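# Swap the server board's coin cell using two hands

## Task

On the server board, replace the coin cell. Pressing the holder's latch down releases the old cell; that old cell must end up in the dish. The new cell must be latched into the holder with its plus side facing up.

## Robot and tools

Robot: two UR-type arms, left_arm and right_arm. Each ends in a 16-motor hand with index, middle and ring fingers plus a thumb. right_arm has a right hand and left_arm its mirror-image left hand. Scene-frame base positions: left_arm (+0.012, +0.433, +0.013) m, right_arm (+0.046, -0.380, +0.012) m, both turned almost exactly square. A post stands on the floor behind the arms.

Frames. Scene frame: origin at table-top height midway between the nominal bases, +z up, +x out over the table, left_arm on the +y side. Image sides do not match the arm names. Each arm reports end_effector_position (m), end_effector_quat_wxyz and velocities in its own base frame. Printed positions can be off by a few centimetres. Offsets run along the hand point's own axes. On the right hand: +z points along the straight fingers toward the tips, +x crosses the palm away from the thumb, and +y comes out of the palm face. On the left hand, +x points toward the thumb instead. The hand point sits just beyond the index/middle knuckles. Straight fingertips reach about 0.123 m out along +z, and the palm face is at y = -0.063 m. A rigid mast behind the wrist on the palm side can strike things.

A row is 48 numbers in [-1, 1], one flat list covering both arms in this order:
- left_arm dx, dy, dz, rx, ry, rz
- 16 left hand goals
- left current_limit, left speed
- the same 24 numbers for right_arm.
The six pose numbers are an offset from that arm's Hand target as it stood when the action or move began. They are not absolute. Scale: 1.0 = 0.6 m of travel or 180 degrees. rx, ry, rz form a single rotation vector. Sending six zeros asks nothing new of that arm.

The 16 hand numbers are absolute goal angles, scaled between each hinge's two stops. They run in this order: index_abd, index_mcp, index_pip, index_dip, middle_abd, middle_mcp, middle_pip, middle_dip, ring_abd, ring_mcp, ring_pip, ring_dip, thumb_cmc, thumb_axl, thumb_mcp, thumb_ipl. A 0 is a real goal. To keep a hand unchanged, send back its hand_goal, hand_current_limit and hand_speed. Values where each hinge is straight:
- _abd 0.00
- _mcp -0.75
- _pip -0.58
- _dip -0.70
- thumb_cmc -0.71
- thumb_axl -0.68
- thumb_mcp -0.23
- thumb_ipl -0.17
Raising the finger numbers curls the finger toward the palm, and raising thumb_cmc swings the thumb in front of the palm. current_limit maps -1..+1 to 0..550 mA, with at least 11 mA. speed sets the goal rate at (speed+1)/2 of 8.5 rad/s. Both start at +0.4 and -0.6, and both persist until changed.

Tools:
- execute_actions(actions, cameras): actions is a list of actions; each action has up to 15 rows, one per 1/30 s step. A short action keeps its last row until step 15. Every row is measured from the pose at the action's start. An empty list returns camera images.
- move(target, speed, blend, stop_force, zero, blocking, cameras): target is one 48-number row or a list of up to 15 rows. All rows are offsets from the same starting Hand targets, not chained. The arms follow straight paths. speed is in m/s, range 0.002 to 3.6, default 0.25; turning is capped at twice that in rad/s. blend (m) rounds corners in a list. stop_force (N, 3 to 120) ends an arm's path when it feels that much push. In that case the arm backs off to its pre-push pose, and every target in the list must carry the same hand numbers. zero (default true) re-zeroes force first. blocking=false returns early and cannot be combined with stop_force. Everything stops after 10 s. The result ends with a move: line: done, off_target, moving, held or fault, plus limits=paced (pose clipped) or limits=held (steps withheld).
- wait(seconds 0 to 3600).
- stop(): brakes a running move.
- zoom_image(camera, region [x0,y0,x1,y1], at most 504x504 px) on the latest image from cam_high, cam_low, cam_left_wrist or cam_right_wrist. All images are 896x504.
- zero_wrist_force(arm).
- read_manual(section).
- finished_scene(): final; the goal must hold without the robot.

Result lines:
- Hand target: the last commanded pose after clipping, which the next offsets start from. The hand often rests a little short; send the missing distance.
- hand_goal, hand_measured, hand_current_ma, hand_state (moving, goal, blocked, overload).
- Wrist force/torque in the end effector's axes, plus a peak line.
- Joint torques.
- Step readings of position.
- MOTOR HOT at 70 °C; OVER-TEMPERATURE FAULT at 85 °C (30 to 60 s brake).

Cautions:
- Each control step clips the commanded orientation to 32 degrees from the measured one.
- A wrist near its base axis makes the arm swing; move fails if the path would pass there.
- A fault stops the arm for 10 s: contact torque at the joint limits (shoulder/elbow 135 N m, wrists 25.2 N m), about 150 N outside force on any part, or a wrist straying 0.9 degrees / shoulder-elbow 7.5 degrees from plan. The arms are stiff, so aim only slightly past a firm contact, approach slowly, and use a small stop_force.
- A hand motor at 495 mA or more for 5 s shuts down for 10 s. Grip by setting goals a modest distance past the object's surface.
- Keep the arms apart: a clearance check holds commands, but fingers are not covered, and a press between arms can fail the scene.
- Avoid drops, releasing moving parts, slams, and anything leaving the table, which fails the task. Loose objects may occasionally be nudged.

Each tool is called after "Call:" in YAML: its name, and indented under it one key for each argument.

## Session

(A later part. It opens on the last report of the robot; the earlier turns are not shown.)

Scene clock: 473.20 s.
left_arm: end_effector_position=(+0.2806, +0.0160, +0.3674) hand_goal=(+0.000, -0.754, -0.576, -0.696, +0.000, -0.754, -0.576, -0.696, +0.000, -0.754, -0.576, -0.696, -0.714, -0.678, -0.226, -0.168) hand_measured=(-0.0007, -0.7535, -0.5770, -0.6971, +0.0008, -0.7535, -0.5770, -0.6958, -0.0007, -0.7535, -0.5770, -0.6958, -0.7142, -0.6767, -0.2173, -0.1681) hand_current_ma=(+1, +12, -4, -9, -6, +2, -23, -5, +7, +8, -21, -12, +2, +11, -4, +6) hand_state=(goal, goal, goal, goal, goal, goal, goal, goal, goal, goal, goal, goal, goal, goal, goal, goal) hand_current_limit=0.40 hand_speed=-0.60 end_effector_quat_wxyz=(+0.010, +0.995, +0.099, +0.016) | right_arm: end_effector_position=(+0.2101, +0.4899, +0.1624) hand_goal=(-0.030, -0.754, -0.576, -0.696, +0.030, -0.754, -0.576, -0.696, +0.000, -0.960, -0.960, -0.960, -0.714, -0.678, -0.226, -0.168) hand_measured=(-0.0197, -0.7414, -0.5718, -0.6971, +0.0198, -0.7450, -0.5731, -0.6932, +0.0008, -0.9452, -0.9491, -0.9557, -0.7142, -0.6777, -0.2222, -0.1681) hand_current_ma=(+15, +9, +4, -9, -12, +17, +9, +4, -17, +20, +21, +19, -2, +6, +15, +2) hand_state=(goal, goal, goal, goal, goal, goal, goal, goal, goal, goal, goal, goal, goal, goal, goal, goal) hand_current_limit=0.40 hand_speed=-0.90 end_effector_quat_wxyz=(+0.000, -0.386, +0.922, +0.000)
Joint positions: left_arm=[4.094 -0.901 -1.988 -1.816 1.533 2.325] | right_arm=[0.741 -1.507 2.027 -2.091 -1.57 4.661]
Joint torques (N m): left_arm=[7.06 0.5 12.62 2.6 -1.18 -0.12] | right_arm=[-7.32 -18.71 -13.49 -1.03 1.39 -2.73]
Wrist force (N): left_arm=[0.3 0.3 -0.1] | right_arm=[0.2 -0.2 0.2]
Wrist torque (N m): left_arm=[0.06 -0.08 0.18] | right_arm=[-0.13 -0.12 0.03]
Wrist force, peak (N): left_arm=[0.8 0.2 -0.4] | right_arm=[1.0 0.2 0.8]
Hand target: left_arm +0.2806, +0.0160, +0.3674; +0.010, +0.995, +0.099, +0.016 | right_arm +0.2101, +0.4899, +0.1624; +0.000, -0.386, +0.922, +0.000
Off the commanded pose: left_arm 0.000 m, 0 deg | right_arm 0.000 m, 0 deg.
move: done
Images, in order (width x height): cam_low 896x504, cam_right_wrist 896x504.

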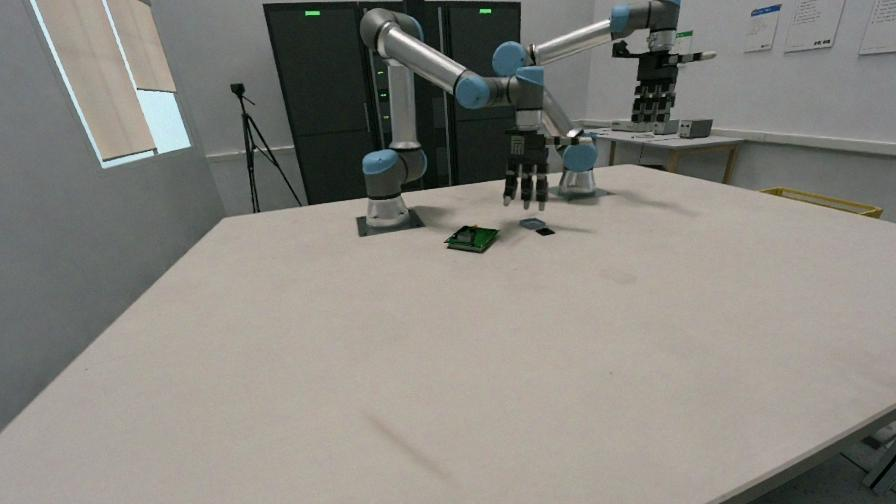

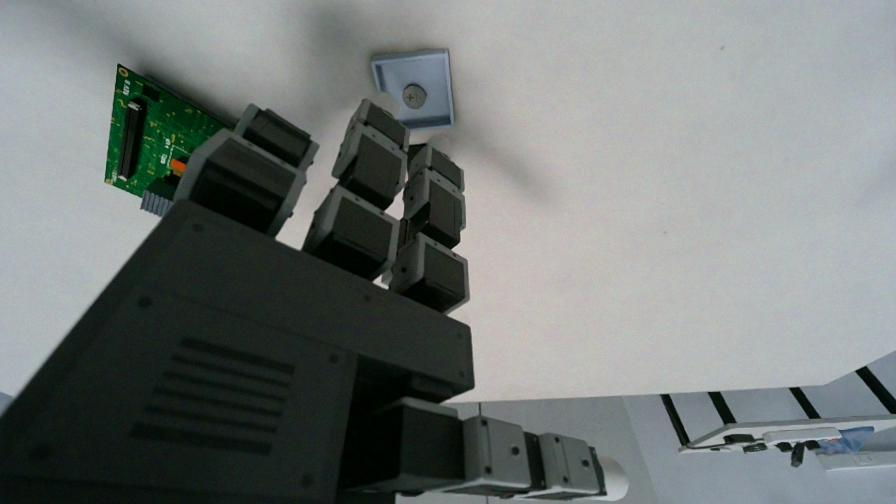

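Call:
move:
  target: [0,0,0,0,0,0, 0.000,-0.754,-0.576,-0.696,0.000,-0.754,-0.576,-0.696,0.000,-0.754,-0.576,-0.696,-0.714,-0.678,-0.226,-0.168,0.4,-0.6, -0.0758,-0.0743,0,0,0,0, -0.04,-0.754,-0.576,-0.696,0.04,-0.754,-0.576,-0.696,0.000,-0.342,-0.576,-0.696,-0.714,-0.678,-0.226,-0.168,0.4,-0.8]
  speed: 0.06
  cameras: ["cam_right_wrist","cam_low","cam_high"]

Call:
zoom_image:
  camera: "cam_right_wrist"
  region: [350, 30, 510, 160]

Call:
zoom_image:
  camera: "cam_low"
  region: [510, 190, 580, 250]

Scene clock: 516.60 s.
left_arm: end_effector_position=(+0.2806, +0.0160, +0.3674) hand_goal=(+0.000, -0.754, -0.576, -0.696, +0.000, -0.754, -0.576, -0.696, +0.000, -0.754, -0.576, -0.696, -0.714, -0.678, -0.226, -0.168) hand_measured=(-0.0007, -0.7535, -0.5770, -0.6958, +0.0008, -0.7535, -0.5770, -0.6958, +0.0008, -0.7523, -0.5770, -0.6971, -0.7142, -0.6777, -0.2183, -0.1681) hand_current_ma=(-32, +17, +7, +12, -9, +5, +0, +7, +15, -5, -6, -8, +3, +12, +3, +19) hand_state=(goal, goal, goal, goal, goal, goal, goal, goal, goal, goal, goal, goal, goal, goal, goal, goal) hand_current_limit=0.40 hand_speed=-0.60 end_effector_quat_wxyz=(+0.010, +0.995, +0.099, +0.016) | right_arm: end_effector_position=(+0.2738, +0.4909, +0.1624) hand_goal=(-0.040, -0.754, -0.576, -0.696, +0.040, -0.754, -0.576, -0.696, +0.000, -0.342, -0.576, -0.696, -0.714, -0.678, -0.226, -0.168) hand_measured=(-0.0285, -0.7438, -0.5718, -0.6971, +0.0286, -0.7438, -0.5731, -0.6932, +0.0008, -0.3555, -0.5821, -0.7009, -0.7180, -0.6777, -0.2222, -0.1672) hand_current_ma=(+0, +21, +15, +5, -16, +19, +9, +3, +1, -32, -10, +5, -10, +0, +8, +5) hand_state=(goal, goal, goal, goal, goal, goal, goal, goal, goal, goal, goal, goal, goal, goal, goal, goal) hand_current_limit=0.40 hand_speed=-0.80 end_effector_quat_wxyz=(+0.000, -0.386, +0.922, +0.000)
Joint positions: left_arm=[4.094 -0.901 -1.988 -1.816 1.533 2.325] | right_arm=[0.659 -1.421 1.929 -2.079 -1.57 4.578]
Joint torques (N m): left_arm=[6.79 -0.21 12.69 2.54 -1.16 -0.03] | right_arm=[10.77 -37.04 -13.72 -2.78 1.14 2.54]
Wrist force (N): left_arm=[0.5 0.2 -0.2] | right_arm=[0.4 -0.5 0.5]
Wrist torque (N m): left_arm=[0.04 -0.10 0.19] | right_arm=[-0.16 -0.14 0.00]
Wrist force, peak (N): left_arm=[0.6 0.7 -0.3] | right_arm=[-0.3 -1.2 0.5]
Hand target: left_arm +0.2806, +0.0160, +0.3674; +0.010, +0.995, +0.099, +0.016 | right_arm +0.2738, +0.4910, +0.1624; +0.000, -0.386, +0.922, +0.000
Off the commanded pose: left_arm 0.000 m, 0 deg | right_arm 0.000 m, 0 deg.
move: done
Images, in order (width x height): cam_high 896x504, cam_low 896x504, cam_right_wrist 896x504.

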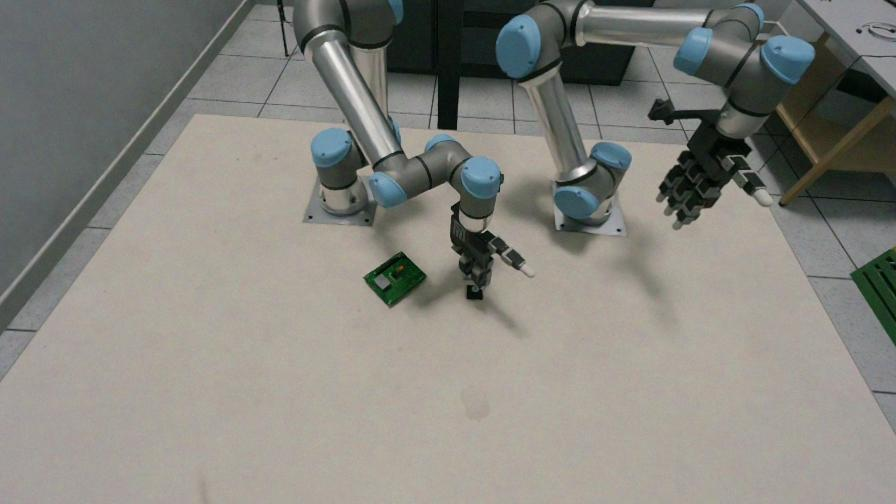

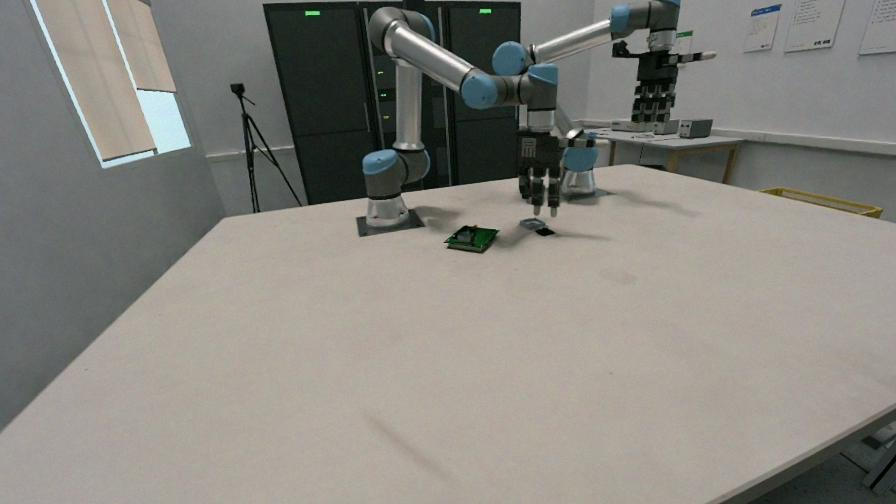

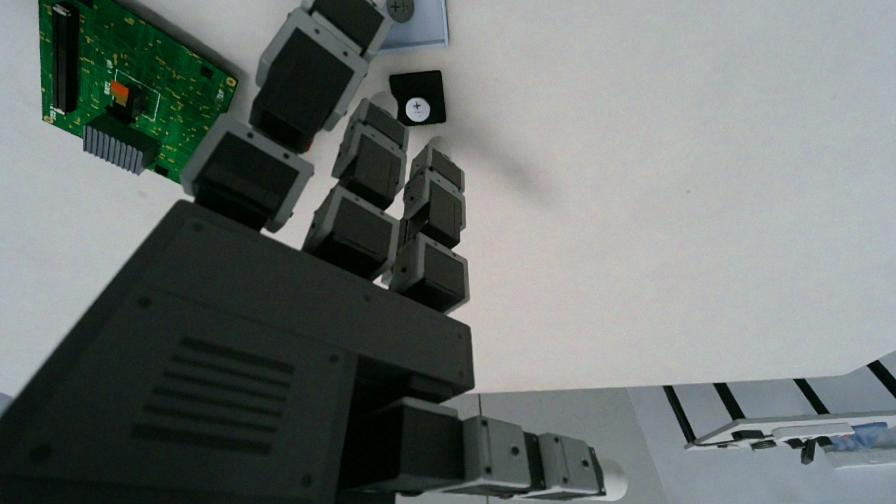

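Scaled by 3.150 from the camera's image (finer frame: 1280x720).

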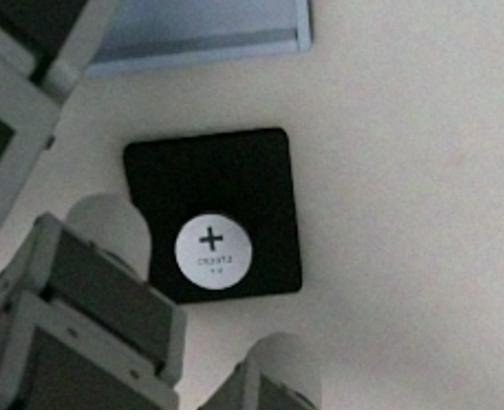

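Scaled by 7.200 from the camera's image (finer frame: 1280x720).

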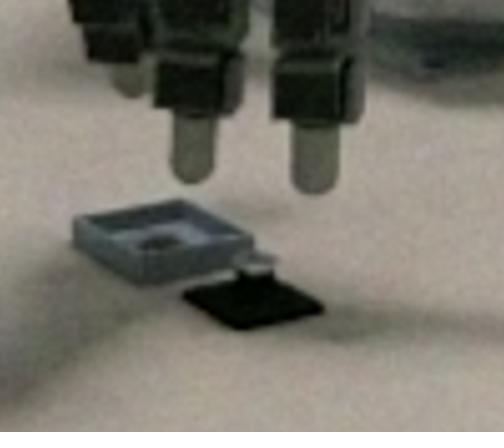

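Call:
move:
  target: [0,0,0,0,0,0, 0.000,-0.754,-0.576,-0.696,0.000,-0.754,-0.576,-0.696,0.000,-0.754,-0.576,-0.696,-0.714,-0.678,-0.226,-0.168,0.4,-0.6, -0.0085,-0.0075,0.0373,0,0,0, -0.04,-0.754,-0.576,-0.696,0.04,-0.754,-0.576,-0.696,0.000,-0.342,-0.576,-0.696,-0.714,-0.678,-0.226,-0.168,0.4,-0.8]
  speed: 0.05
  cameras: ["cam_right_wrist","cam_low","cam_high"]

Call:
zoom_image:
  camera: "cam_right_wrist"
  region: [360, 70, 480, 170]

Call:
zoom_image:
  camera: "cam_low"
  region: [520, 200, 570, 240]

Call:
zoom_image:
  camera: "cam_high"
  region: [450, 265, 510, 310]

Scene clock: 531.00 s.
left_arm: end_effector_position=(+0.2806, +0.0160, +0.3674) hand_goal=(+0.000, -0.754, -0.576, -0.696, +0.000, -0.754, -0.576, -0.696, +0.000, -0.754, -0.576, -0.696, -0.714, -0.678, -0.226, -0.168) hand_measured=(+0.0008, -0.7535, -0.5770, -0.6958, +0.0008, -0.7535, -0.5770, -0.6958, +0.0008, -0.7523, -0.5770, -0.6958, -0.7142, -0.6777, -0.2173, -0.1681) hand_current_ma=(-10, +6, -5, +11, -15, +14, -8, -8, -14, +13, -9, -5, +21, -13, -5, +14) hand_state=(goal, goal, goal, goal, goal, goal, goal, goal, goal, goal, goal, goal, goal, goal, goal, goal) hand_current_limit=0.40 hand_speed=-0.60 end_effector_quat_wxyz=(+0.010, +0.995, +0.099, +0.016) | right_arm: end_effector_position=(+0.2806, +0.4914, +0.1399) hand_goal=(-0.040, -0.754, -0.576, -0.696, +0.040, -0.754, -0.576, -0.696, +0.000, -0.342, -0.576, -0.696, -0.714, -0.678, -0.226, -0.168) hand_measured=(-0.0285, -0.7438, -0.5718, -0.6971, +0.0286, -0.7438, -0.5744, -0.6920, +0.0008, -0.3567, -0.5808, -0.7009, -0.7180, -0.6777, -0.2212, -0.1681) hand_current_ma=(+3, +19, -6, +1, -20, +12, +18, +14, -10, -30, -19, +5, +2, +12, +8, +2) hand_state=(goal, goal, goal, goal, goal, goal, goal, goal, goal, goal, goal, goal, goal, goal, goal, goal) hand_current_limit=0.40 hand_speed=-0.80 end_effector_quat_wxyz=(+0.000, -0.386, +0.922, +0.000) end_effector_velocity=(+0.000, +0.000, +0.001) end_effector_angular_velocity=(-0.001, +0.001, +0.000)
Joint positions: left_arm=[4.094 -0.901 -1.988 -1.816 1.533 2.325] | right_arm=[0.651 -1.382 1.949 -2.138 -1.57 4.571]
Joint velocities: left_arm=[within noise] | right_arm=[0 -0.002 -0.002 0.005 0 0]
Joint torques (N m): left_arm=[6.78 0.28 13.06 2.58 -1.05 -0.43] | right_arm=[6.73 -39.58 -27.4 -0.78 2.43 -0.15]
Wrist force (N): left_arm=[0.4 0.2 -0.3] | right_arm=[0.4 -0.3 0.2]
Wrist torque (N m): left_arm=[0.06 -0.10 0.19] | right_arm=[-0.11 -0.14 0.14]
Wrist force, peak (N): left_arm=[0.8 0.4 -0.2] | right_arm=[0.1 -0.7 1.0]
Hand target: left_arm +0.2806, +0.0160, +0.3674; +0.010, +0.995, +0.099, +0.016 | right_arm +0.2805, +0.4914, +0.1400; +0.000, -0.386, +0.922, +0.000
Off the commanded pose: left_arm 0.000 m, 0 deg | right_arm 0.000 m, 0 deg.
move: done
Images, in order (width x height): cam_high 896x504, cam_low 896x504, cam_right_wrist 896x504.

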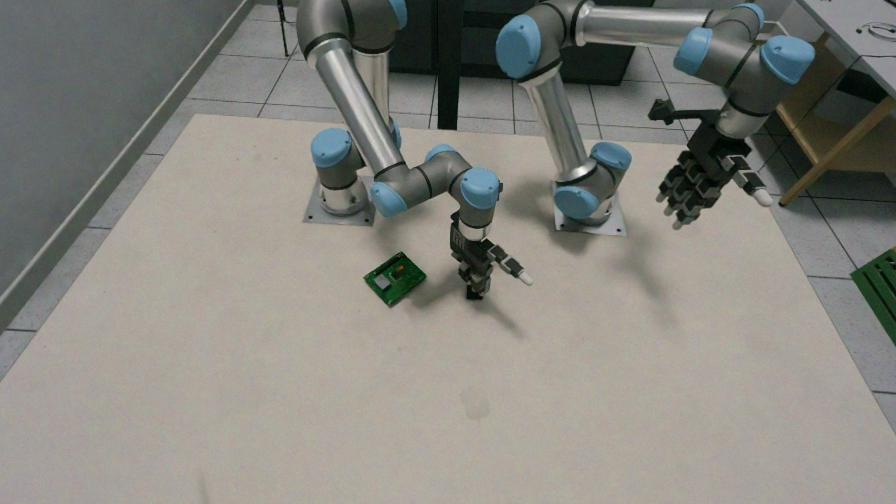

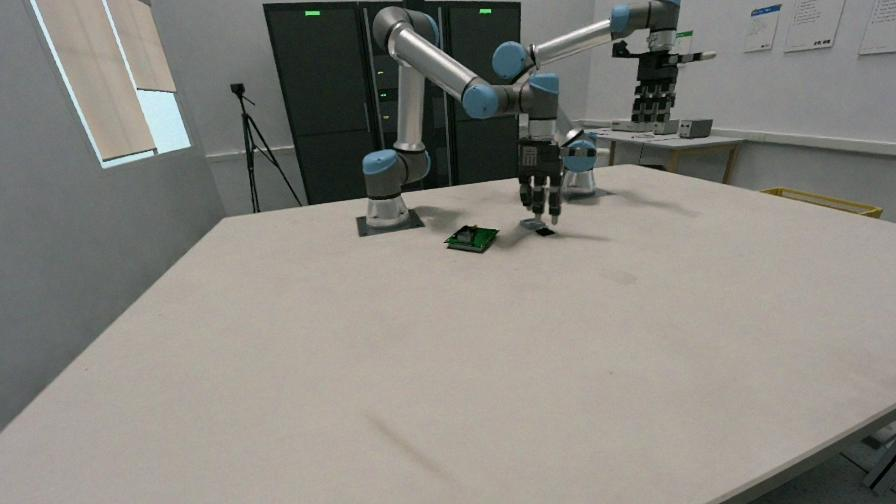

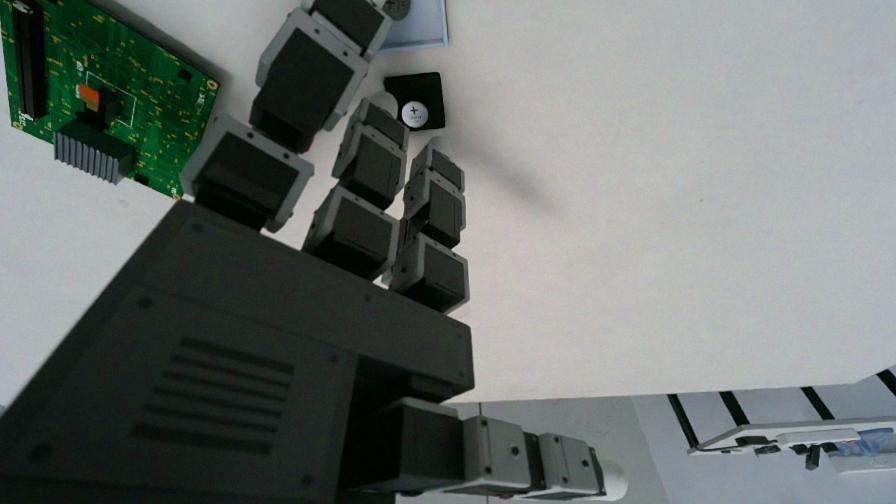

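Scaled by 4.200 from the camera's image (finer frame: 1280x720).

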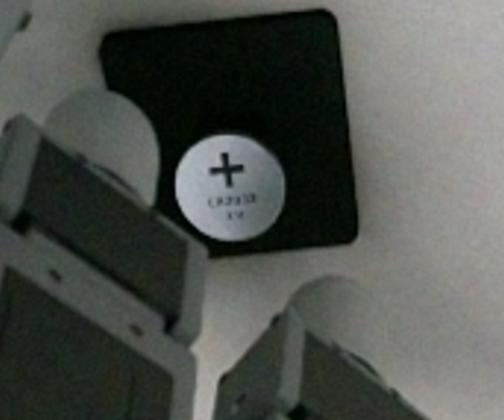

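Scaled by 10.080 from the camera's image (finer frame: 1280x720).

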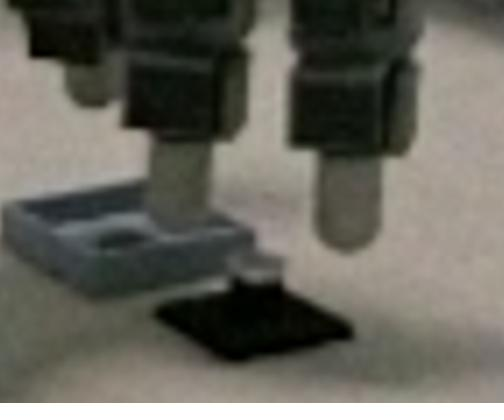

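Scaled by 8.400 from the camera's image (finer frame: 1280x720).

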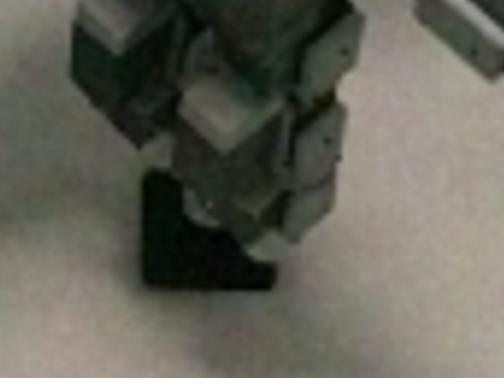

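Call:
zoom_image:
  camera: "cam_low"
  region: [530, 200, 562, 240]

Call:
zoom_image:
  camera: "cam_right_wrist"
  region: [370, 80, 460, 160]

Scaled by 12.600 from the camera's image (finer frame: 1280x720).

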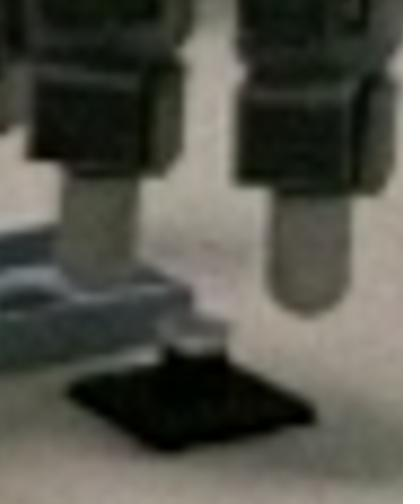

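Scaled by 5.600 from the camera's image (finer frame: 1280x720).

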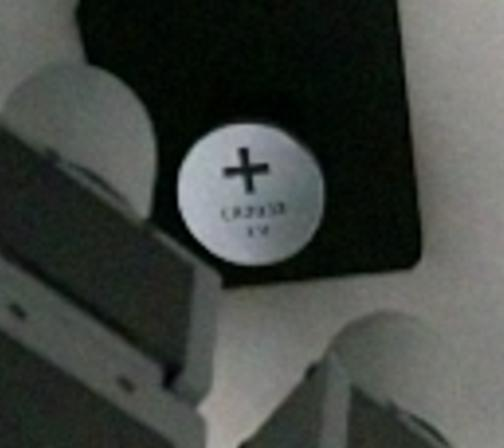

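Call:
move:
  target: [0,0,0,0,0,0, 0.000,-0.754,-0.576,-0.696,0.000,-0.754,-0.576,-0.696,0.000,-0.754,-0.576,-0.696,-0.714,-0.678,-0.226,-0.168,0.4,-0.6, 0,0.001,0.02,0,0,0, -0.06,-0.754,-0.576,-0.696,0.06,-0.754,-0.576,-0.696,0.000,-0.342,-0.576,-0.696,-0.714,-0.678,-0.226,-0.168,0.4,-0.8]
  speed: 0.03
  stop_force: 4
  cameras: ["cam_right_wrist","cam_low","cam_high"]

Call:
zoom_image:
  camera: "cam_right_wrist"
  region: [370, 80, 460, 160]

Call:
zoom_image:
  camera: "cam_low"
  region: [530, 205, 562, 245]

Scene clock: 568.83 s.
left_arm: end_effector_position=(+0.2806, +0.0160, +0.3674) hand_goal=(+0.000, -0.754, -0.576, -0.696, +0.000, -0.754, -0.576, -0.696, +0.000, -0.754, -0.576, -0.696, -0.714, -0.678, -0.226, -0.168) hand_measured=(-0.0007, -0.7535, -0.5770, -0.6958, +0.0008, -0.7535, -0.5770, -0.6958, -0.0007, -0.7523, -0.5757, -0.6958, -0.7142, -0.6767, -0.2173, -0.1672) hand_current_ma=(+3, +17, +14, +0, -2, +8, -8, -16, +2, +11, -14, -16, +16, -9, +6, +16) hand_state=(goal, goal, goal, goal, goal, goal, goal, goal, goal, goal, goal, goal, goal, goal, goal, goal) hand_current_limit=0.40 hand_speed=-0.60 end_effector_quat_wxyz=(+0.010, +0.995, +0.099, +0.016) | right_arm: end_effector_position=(+0.2801, +0.4919, +0.1280) hand_goal=(-0.060, -0.754, -0.576, -0.696, +0.060, -0.754, -0.576, -0.696, +0.000, -0.342, -0.576, -0.696, -0.714, -0.678, -0.226, -0.168) hand_measured=(-0.0476, -0.7426, -0.5718, -0.6971, +0.0491, -0.7438, -0.5731, -0.6932, +0.0008, -0.3555, -0.5808, -0.7009, -0.7167, -0.6777, -0.2212, -0.1681) hand_current_ma=(+13, +24, +4, +7, -9, +17, +13, +3, -12, -39, -19, -6, +10, +7, +26, -2) hand_state=(goal, goal, goal, goal, goal, goal, goal, goal, goal, goal, goal, goal, goal, goal, goal, goal) hand_current_limit=0.40 hand_speed=-0.80 end_effector_quat_wxyz=(+0.000, -0.386, +0.922, +0.000)
Joint positions: left_arm=[4.094 -0.901 -1.988 -1.816 1.533 2.325] | right_arm=[0.652 -1.365 1.964 -2.17 -1.57 4.572]
Joint torques (N m): left_arm=[6.45 0.28 13 2.71 -1.15 -0.32] | right_arm=[2.47 -40.27 -26.77 -0.57 2.48 0.55]
Wrist force (N): left_arm=[0.5 0.2 -0.3] | right_arm=[0.3 -0.5 0.4]
Wrist torque (N m): left_arm=[0.07 -0.11 0.20] | right_arm=[-0.15 -0.13 -0.05]
Wrist force, peak (N): left_arm=[0.9 0.4 -0.1] | right_arm=[0.4 -0.4 0.7]
Hand target: left_arm +0.2806, +0.0160, +0.3674; +0.010, +0.995, +0.099, +0.016 | right_arm +0.2801, +0.4919, +0.1280; +0.000, -0.386, +0.922, +0.000
Off the commanded pose: left_arm 0.000 m, 0 deg | right_arm 0.000 m, 0 deg.
move: done
Images, in order (width x height): cam_high 896x504, cam_low 896x504, cam_right_wrist 896x504.

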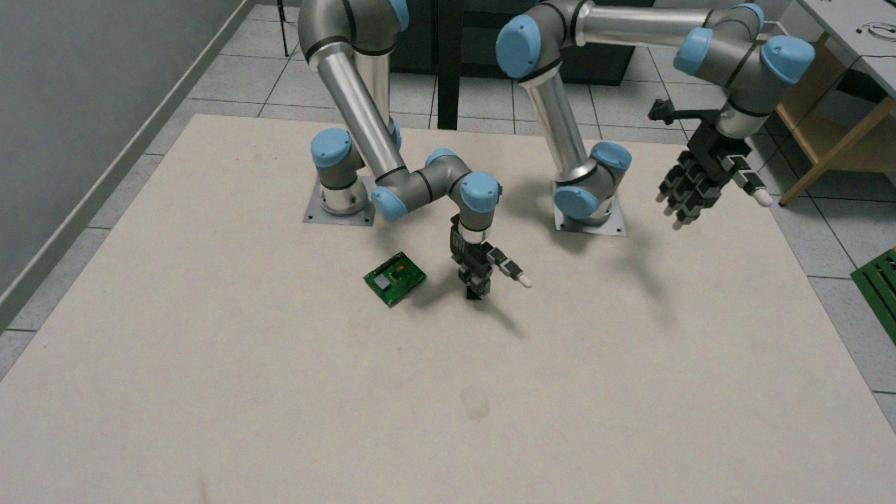

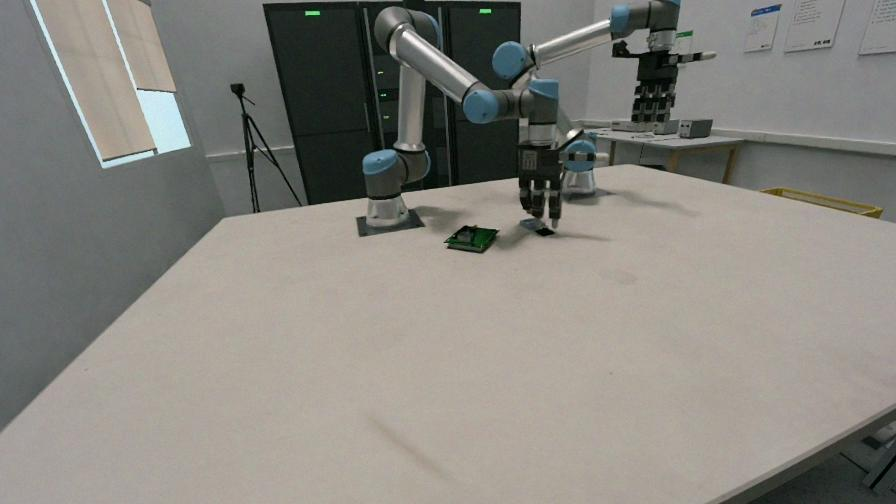

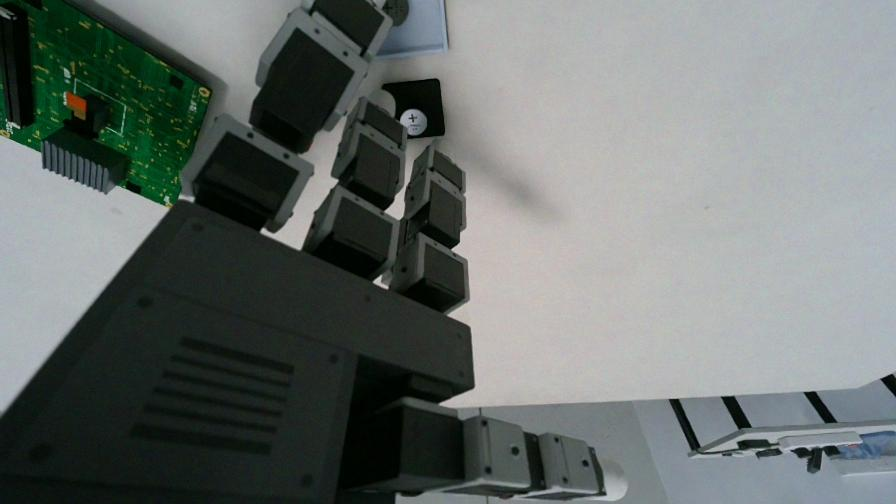

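Scaled by 5.600 from the camera's image (finer frame: 1280x720).

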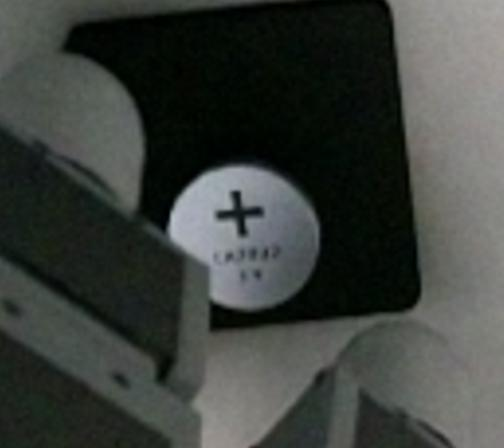

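Scaled by 12.600 from the camera's image (finer frame: 1280x720).

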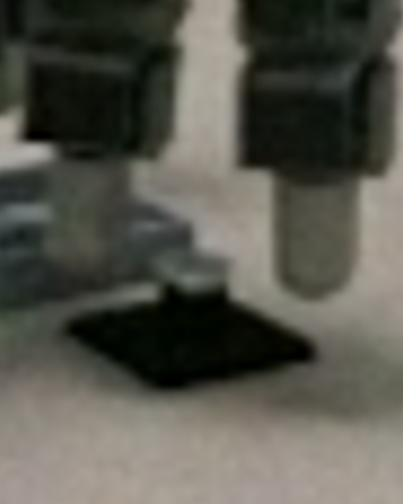

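Call:
move:
  target: [0,0,0,0,0,0, 0.000,-0.754,-0.576,-0.696,0.000,-0.754,-0.576,-0.696,0.000,-0.754,-0.576,-0.696,-0.714,-0.678,-0.226,-0.168,0.4,-0.6, 0.0025,0.0015,0.006,0,0,0, -0.01,-0.754,-0.576,-0.696,0.01,-0.754,-0.576,-0.696,0.000,-0.342,-0.576,-0.696,-0.714,-0.678,-0.226,-0.168,0.4,-0.95]
  speed: 0.02
  stop_force: 4

Call:
wait:
  seconds: 1
  cameras: ["cam_right_wrist","cam_low","cam_high"]

Call:
zoom_image:
  camera: "cam_right_wrist"
  region: [370, 80, 460, 160]

Call:
zoom_image:
  camera: "cam_low"
  region: [530, 205, 562, 245]

Scene clock: 587.10 s.
left_arm: end_effector_position=(+0.2806, +0.0160, +0.3674) hand_goal=(+0.000, -0.754, -0.576, -0.696, +0.000, -0.754, -0.576, -0.696, +0.000, -0.754, -0.576, -0.696, -0.714, -0.678, -0.226, -0.168) hand_measured=(+0.0008, -0.7523, -0.5770, -0.6958, +0.0008, -0.7535, -0.5770, -0.6958, -0.0007, -0.7535, -0.5770, -0.6958, -0.7142, -0.6777, -0.2173, -0.1672) hand_current_ma=(-8, -15, +13, -5, -12, +1, +1, -6, -20, -5, -4, -2, +14, -2, +3, +9) hand_state=(goal, goal, goal, goal, goal, goal, goal, goal, goal, goal, goal, goal, goal, goal, goal, goal) hand_current_limit=0.40 hand_speed=-0.60 end_effector_quat_wxyz=(+0.010, +0.995, +0.099, +0.016) | right_arm: end_effector_position=(+0.2784, +0.4914, +0.1244) hand_goal=(-0.010, -0.754, -0.576, -0.696, +0.010, -0.754, -0.576, -0.696, +0.000, -0.342, -0.576, -0.696, -0.714, -0.678, -0.226, -0.168) hand_measured=(-0.0212, -0.7438, -0.5718, -0.6958, +0.0169, -0.7438, -0.5731, -0.6920, -0.0007, -0.3555, -0.5808, -0.7022, -0.7167, -0.6777, -0.2212, -0.1681) hand_current_ma=(-17, +21, +15, -7, +6, +14, +10, +14, -2, -31, -23, +0, +4, +13, +19, +0) hand_state=(goal, goal, goal, goal, goal, goal, goal, goal, goal, goal, goal, goal, goal, goal, goal, goal) hand_current_limit=0.40 hand_speed=-0.95 end_effector_quat_wxyz=(+0.000, -0.386, +0.922, +0.000)
Joint positions: left_arm=[4.094 -0.901 -1.988 -1.816 1.533 2.325] | right_arm=[0.654 -1.363 1.972 -2.181 -1.57 4.574]
Joint torques (N m): left_arm=[6.78 0.03 12.9 2.6 -1.24 -0.44] | right_arm=[7.82 -32.33 -26.88 -0.67 2.06 1.09]
Wrist force (N): left_arm=[0.5 0.4 -0.1] | right_arm=[0.0 -0.4 0.2]
Wrist torque (N m): left_arm=[0.07 -0.12 0.19] | right_arm=[-0.11 -0.09 -0.07]
Wrist force, peak (N): left_arm=[0.9 0.2 -0.2] | right_arm=[0.5 -0.4 0.6]
Hand target: left_arm +0.2806, +0.0160, +0.3674; +0.010, +0.995, +0.099, +0.016 | right_arm +0.2784, +0.4914, +0.1244; +0.000, -0.386, +0.922, +0.000
Off the commanded pose: left_arm 0.000 m, 0 deg | right_arm 0.000 m, 0 deg.
move: done

Scene clock: 588.10 s.
left_arm: end_effector_position=(+0.2806, +0.0160, +0.3674) hand_goal=(+0.000, -0.754, -0.576, -0.696, +0.000, -0.754, -0.576, -0.696, +0.000, -0.754, -0.576, -0.696, -0.714, -0.678, -0.226, -0.168) hand_measured=(-0.0007, -0.7523, -0.5770, -0.6958, -0.0007, -0.7523, -0.5770, -0.6958, -0.0007, -0.7535, -0.5770, -0.6958, -0.7142, -0.6777, -0.2173, -0.1672) hand_current_ma=(-22, +6, +1, +0, -7, +7, -15, +2, -2, +3, -16, -7, -3, -16, +10, +7) hand_state=(goal, goal, goal, goal, goal, goal, goal, goal, goal, goal, goal, goal, goal, goal, goal, goal) hand_current_limit=0.40 hand_speed=-0.60 end_effector_quat_wxyz=(+0.010, +0.995, +0.099, +0.016) | right_arm: end_effector_position=(+0.2784, +0.4914, +0.1244) hand_goal=(-0.010, -0.754, -0.576, -0.696, +0.010, -0.754, -0.576, -0.696, +0.000, -0.342, -0.576, -0.696, -0.714, -0.678, -0.226, -0.168) hand_measured=(-0.0212, -0.7438, -0.5718, -0.6971, +0.0184, -0.7438, -0.5731, -0.6932, +0.0008, -0.3555, -0.5808, -0.7009, -0.7180, -0.6767, -0.2222, -0.1681) hand_current_ma=(-24, +20, +11, -6, +0, +25, +24, +14, -14, -39, -19, +11, -15, -1, +14, -8) hand_state=(goal, goal, goal, goal, goal, goal, goal, goal, goal, goal, goal, goal, goal, goal, goal, goal) hand_current_limit=0.40 hand_speed=-0.95 end_effector_quat_wxyz=(+0.000, -0.386, +0.922, +0.000)
Joint positions: left_arm=[4.094 -0.901 -1.988 -1.816 1.533 2.325] | right_arm=[0.654 -1.363 1.972 -2.181 -1.57 4.574]
Joint torques (N m): left_arm=[6.03 -0.49 13.4 2.47 -1.2 -0.39] | right_arm=[1.9 -38.61 -26.95 -0.62 1.74 -1.22]
Wrist force (N): left_arm=[0.4 0.3 -0.3] | right_arm=[0.3 -0.3 0.7]
Wrist torque (N m): left_arm=[0.06 -0.10 0.20] | right_arm=[-0.15 -0.14 -0.05]
Wrist force, peak (N): left_arm=[1.0 0.2 0.1] | right_arm=[0.6 -0.4 0.6]
Hand target: left_arm +0.2806, +0.0160, +0.3674; +0.010, +0.995, +0.099, +0.016 | right_arm +0.2784, +0.4914, +0.1244; +0.000, -0.386, +0.922, +0.000
Off the commanded pose: left_arm 0.000 m, 0 deg | right_arm 0.000 m, 0 deg.
wait: 1.00 s; at rest by 0.17 s
Images, in order (width x height): cam_high 896x504, cam_low 896x504, cam_right_wrist 896x504.

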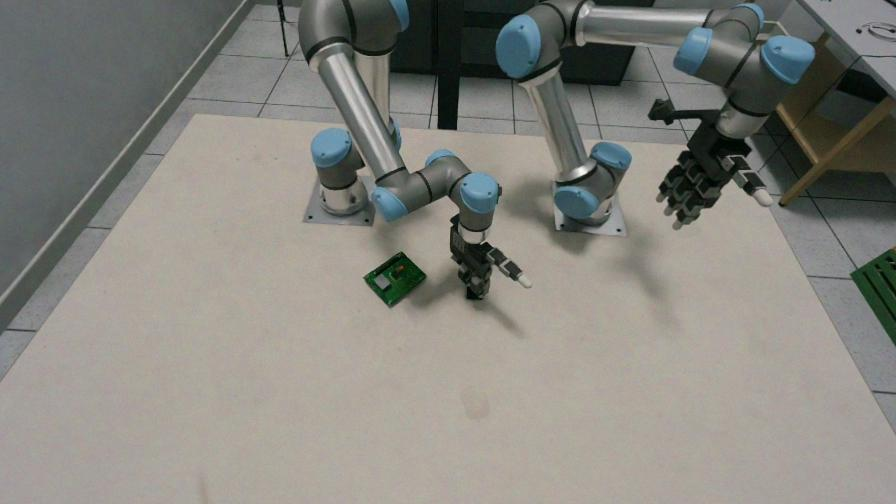

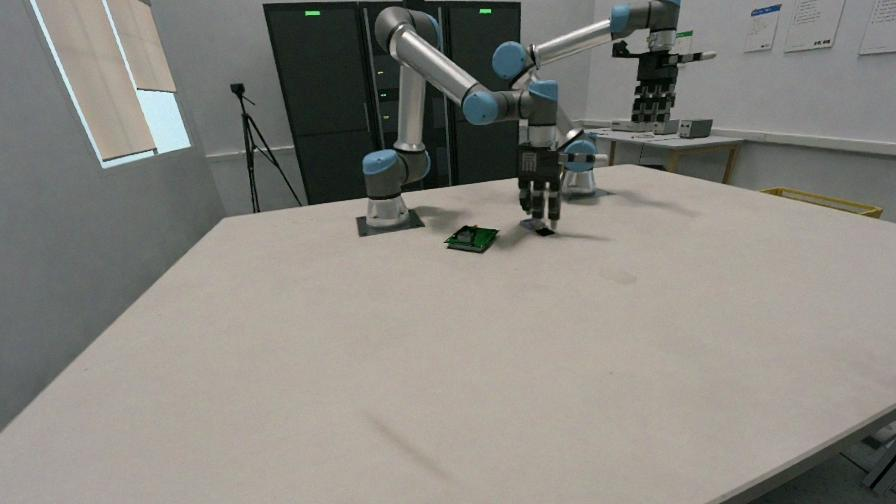

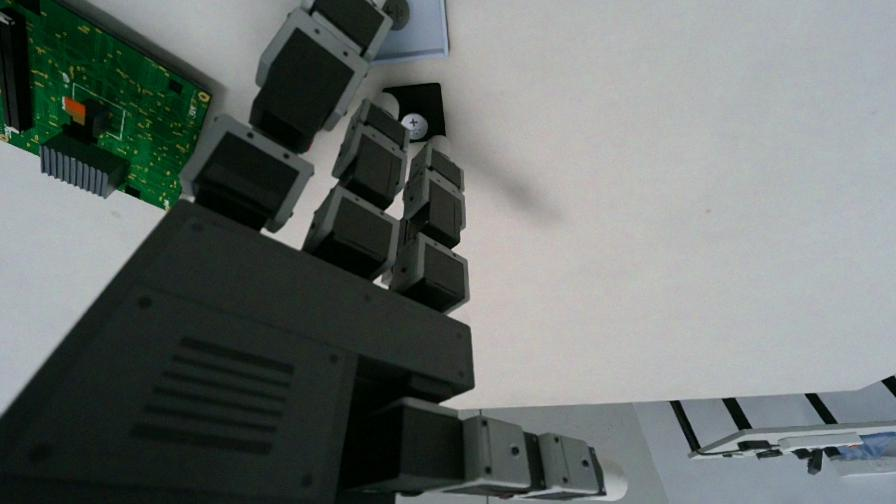

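Scaled by 5.600 from the camera's image (finer frame: 1280x720).

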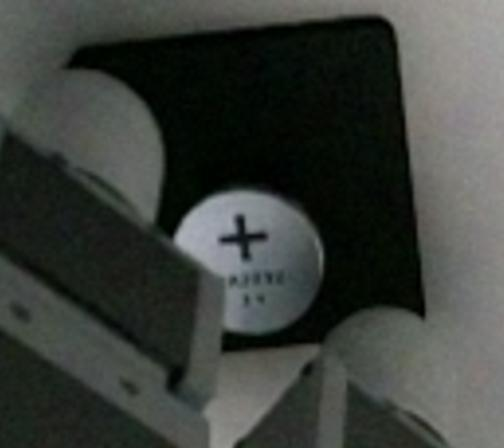

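Scaled by 12.600 from the camera's image (finer frame: 1280x720).

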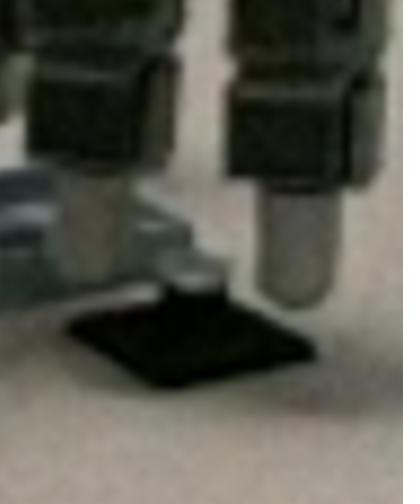

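Call:
move:
  target: [0,0,0,0,0,0, 0.000,-0.754,-0.576,-0.696,0.000,-0.754,-0.576,-0.696,0.000,-0.754,-0.576,-0.696,-0.714,-0.678,-0.226,-0.168,0.4,-0.6, 0,0,0,0,0,0, 0.12,-0.754,-0.576,-0.696,-0.12,-0.754,-0.576,-0.696,0.000,-0.342,-0.576,-0.696,-0.714,-0.678,-0.226,-0.168,0.4,-0.97]
  speed: 0.02

Call:
wait:
  seconds: 2
  cameras: ["cam_right_wrist","cam_low"]

Call:
zoom_image:
  camera: "cam_right_wrist"
  region: [370, 80, 460, 160]

Call:
zoom_image:
  camera: "cam_low"
  region: [530, 205, 562, 245]

Scene clock: 595.70 s.
left_arm: end_effector_position=(+0.2806, +0.0160, +0.3674) hand_goal=(+0.000, -0.754, -0.576, -0.696, +0.000, -0.754, -0.576, -0.696, +0.000, -0.754, -0.576, -0.696, -0.714, -0.678, -0.226, -0.168) hand_measured=(-0.0007, -0.7535, -0.5770, -0.6958, -0.0007, -0.7535, -0.5770, -0.6958, -0.0007, -0.7535, -0.5770, -0.6958, -0.7142, -0.6777, -0.2173, -0.1681) hand_current_ma=(-25, +12, -4, +3, -5, +11, -30, -2, -5, +7, -8, -6, +0, +11, -13, +16) hand_state=(goal, goal, goal, goal, goal, goal, goal, goal, goal, goal, goal, goal, goal, goal, goal, goal) hand_current_limit=0.40 hand_speed=-0.60 end_effector_quat_wxyz=(+0.010, +0.995, +0.099, +0.016) | right_arm: end_effector_position=(+0.2784, +0.4914, +0.1244) hand_goal=(+0.120, -0.754, -0.576, -0.696, -0.120, -0.754, -0.576, -0.696, +0.000, -0.342, -0.576, -0.696, -0.714, -0.678, -0.226, -0.168) hand_measured=(+0.0316, -0.7426, -0.5718, -0.6971, -0.0329, -0.7438, -0.5744, -0.6932, -0.0007, -0.3555, -0.5808, -0.7009, -0.7180, -0.6767, -0.2222, -0.1681) hand_current_ma=(-56, +21, +1, -8, +39, +12, +1, +0, -10, -14, -17, -8, +3, +10, +16, -8) hand_state=(moving, goal, goal, goal, moving, goal, goal, goal, goal, goal, goal, goal, goal, goal, goal, goal) hand_current_limit=0.40 hand_speed=-0.97 end_effector_quat_wxyz=(+0.000, -0.386, +0.922, +0.000)
Joint positions: left_arm=[4.094 -0.901 -1.988 -1.816 1.533 2.325] | right_arm=[0.654 -1.363 1.972 -2.181 -1.57 4.574]
Joint torques (N m): left_arm=[5.97 -0.34 12.76 2.49 -1.27 -0.51] | right_arm=[-7.54 -39.41 -27.3 -0.72 1.17 -2.61]
Wrist force (N): left_arm=[0.3 0.4 -0.1] | right_arm=[0.3 -0.3 0.3]
Wrist torque (N m): left_arm=[0.07 -0.07 0.17] | right_arm=[-0.12 -0.12 -0.05]
Wrist force, peak (N): left_arm=[0.4 0.5 -0.6] | right_arm=[0.5 -0.7 0.5]
Hand target: left_arm +0.2806, +0.0160, +0.3674; +0.010, +0.995, +0.099, +0.016 | right_arm +0.2784, +0.4914, +0.1244; +0.000, -0.386, +0.922, +0.000
Off the commanded pose: left_arm 0.000 m, 0 deg | right_arm 0.000 m, 0 deg.
move: done

Scene clock: 597.70 s.
left_arm: end_effector_position=(+0.2806, +0.0160, +0.3674) hand_goal=(+0.000, -0.754, -0.576, -0.696, +0.000, -0.754, -0.576, -0.696, +0.000, -0.754, -0.576, -0.696, -0.714, -0.678, -0.226, -0.168) hand_measured=(+0.0008, -0.7535, -0.5770, -0.6958, -0.0007, -0.7535, -0.5757, -0.6958, +0.0008, -0.7523, -0.5770, -0.6958, -0.7142, -0.6777, -0.2173, -0.1681) hand_current_ma=(-5, +14, +24, -21, -1, +9, +1, +5, +5, +2, +6, +2, -6, -10, +13, +23) hand_state=(goal, goal, goal, goal, goal, goal, goal, goal, goal, goal, goal, goal, goal, goal, goal, goal) hand_current_limit=0.40 hand_speed=-0.60 end_effector_quat_wxyz=(+0.010, +0.995, +0.099, +0.016) | right_arm: end_effector_position=(+0.2784, +0.4914, +0.1244) hand_goal=(+0.120, -0.754, -0.576, -0.696, -0.120, -0.754, -0.576, -0.696, +0.000, -0.342, -0.576, -0.696, -0.714, -0.678, -0.226, -0.168) hand_measured=(+0.0360, -0.7438, -0.5718, -0.6971, -0.0329, -0.7450, -0.5731, -0.6932, -0.0007, -0.3555, -0.5808, -0.7009, -0.7180, -0.6777, -0.2222, -0.1681) hand_current_ma=(-115, +32, +3, -7, +117, +25, +25, +7, -19, -40, -18, -3, -14, +13, +21, -2) hand_state=(blocked, goal, goal, goal, blocked, goal, goal, goal, goal, goal, goal, goal, goal, goal, goal, goal) hand_current_limit=0.40 hand_speed=-0.97 end_effector_quat_wxyz=(+0.000, -0.386, +0.922, +0.000)
Joint positions: left_arm=[4.094 -0.901 -1.988 -1.816 1.533 2.325] | right_arm=[0.654 -1.363 1.972 -2.181 -1.57 4.574]
Joint torques (N m): left_arm=[6.35 0.21 12.99 2.48 -1.23 -0.58] | right_arm=[-8.04 -39.2 -27.21 -0.96 0.51 -2.5]
Wrist force (N): left_arm=[0.5 0.2 -0.1] | right_arm=[0.3 -0.4 0.5]
Wrist torque (N m): left_arm=[0.03 -0.11 0.20] | right_arm=[-0.15 -0.13 -0.05]
Wrist force, peak (N): left_arm=[0.9 0.1 -0.3] | right_arm=[0.2 -0.5 0.8]
Hand target: left_arm +0.2806, +0.0160, +0.3674; +0.010, +0.995, +0.099, +0.016 | right_arm +0.2784, +0.4914, +0.1244; +0.000, -0.386, +0.922, +0.000
Off the commanded pose: left_arm 0.000 m, 0 deg | right_arm 0.000 m, 0 deg.
wait: 2.00 s; at rest by 0.17 s
Images, in order (width x height): cam_low 896x504, cam_right_wrist 896x504.

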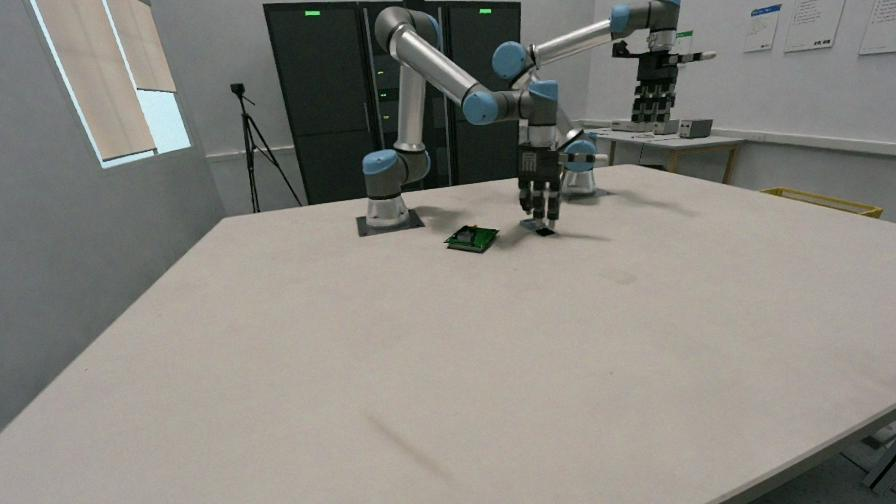

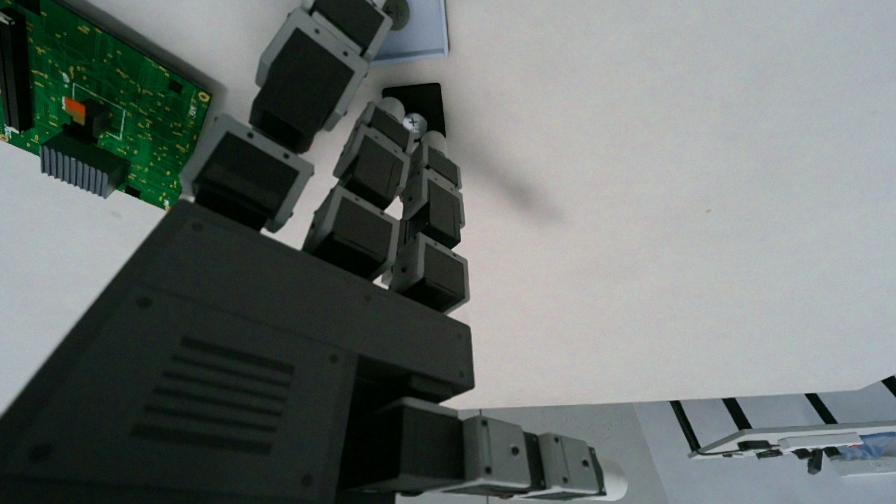

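Scaled by 5.600 from the camera's image (finer frame: 1280x720).

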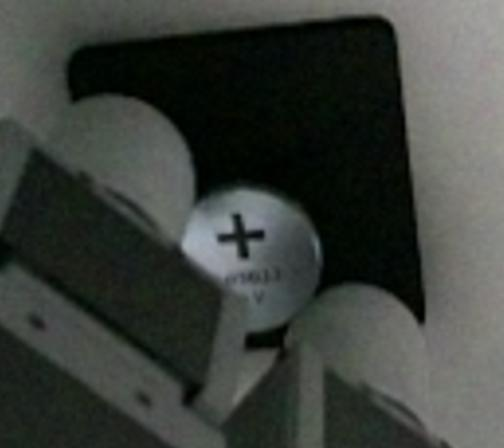

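Scaled by 12.600 from the camera's image (finer frame: 1280x720).

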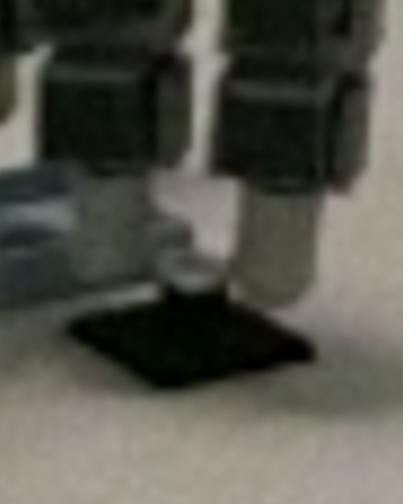

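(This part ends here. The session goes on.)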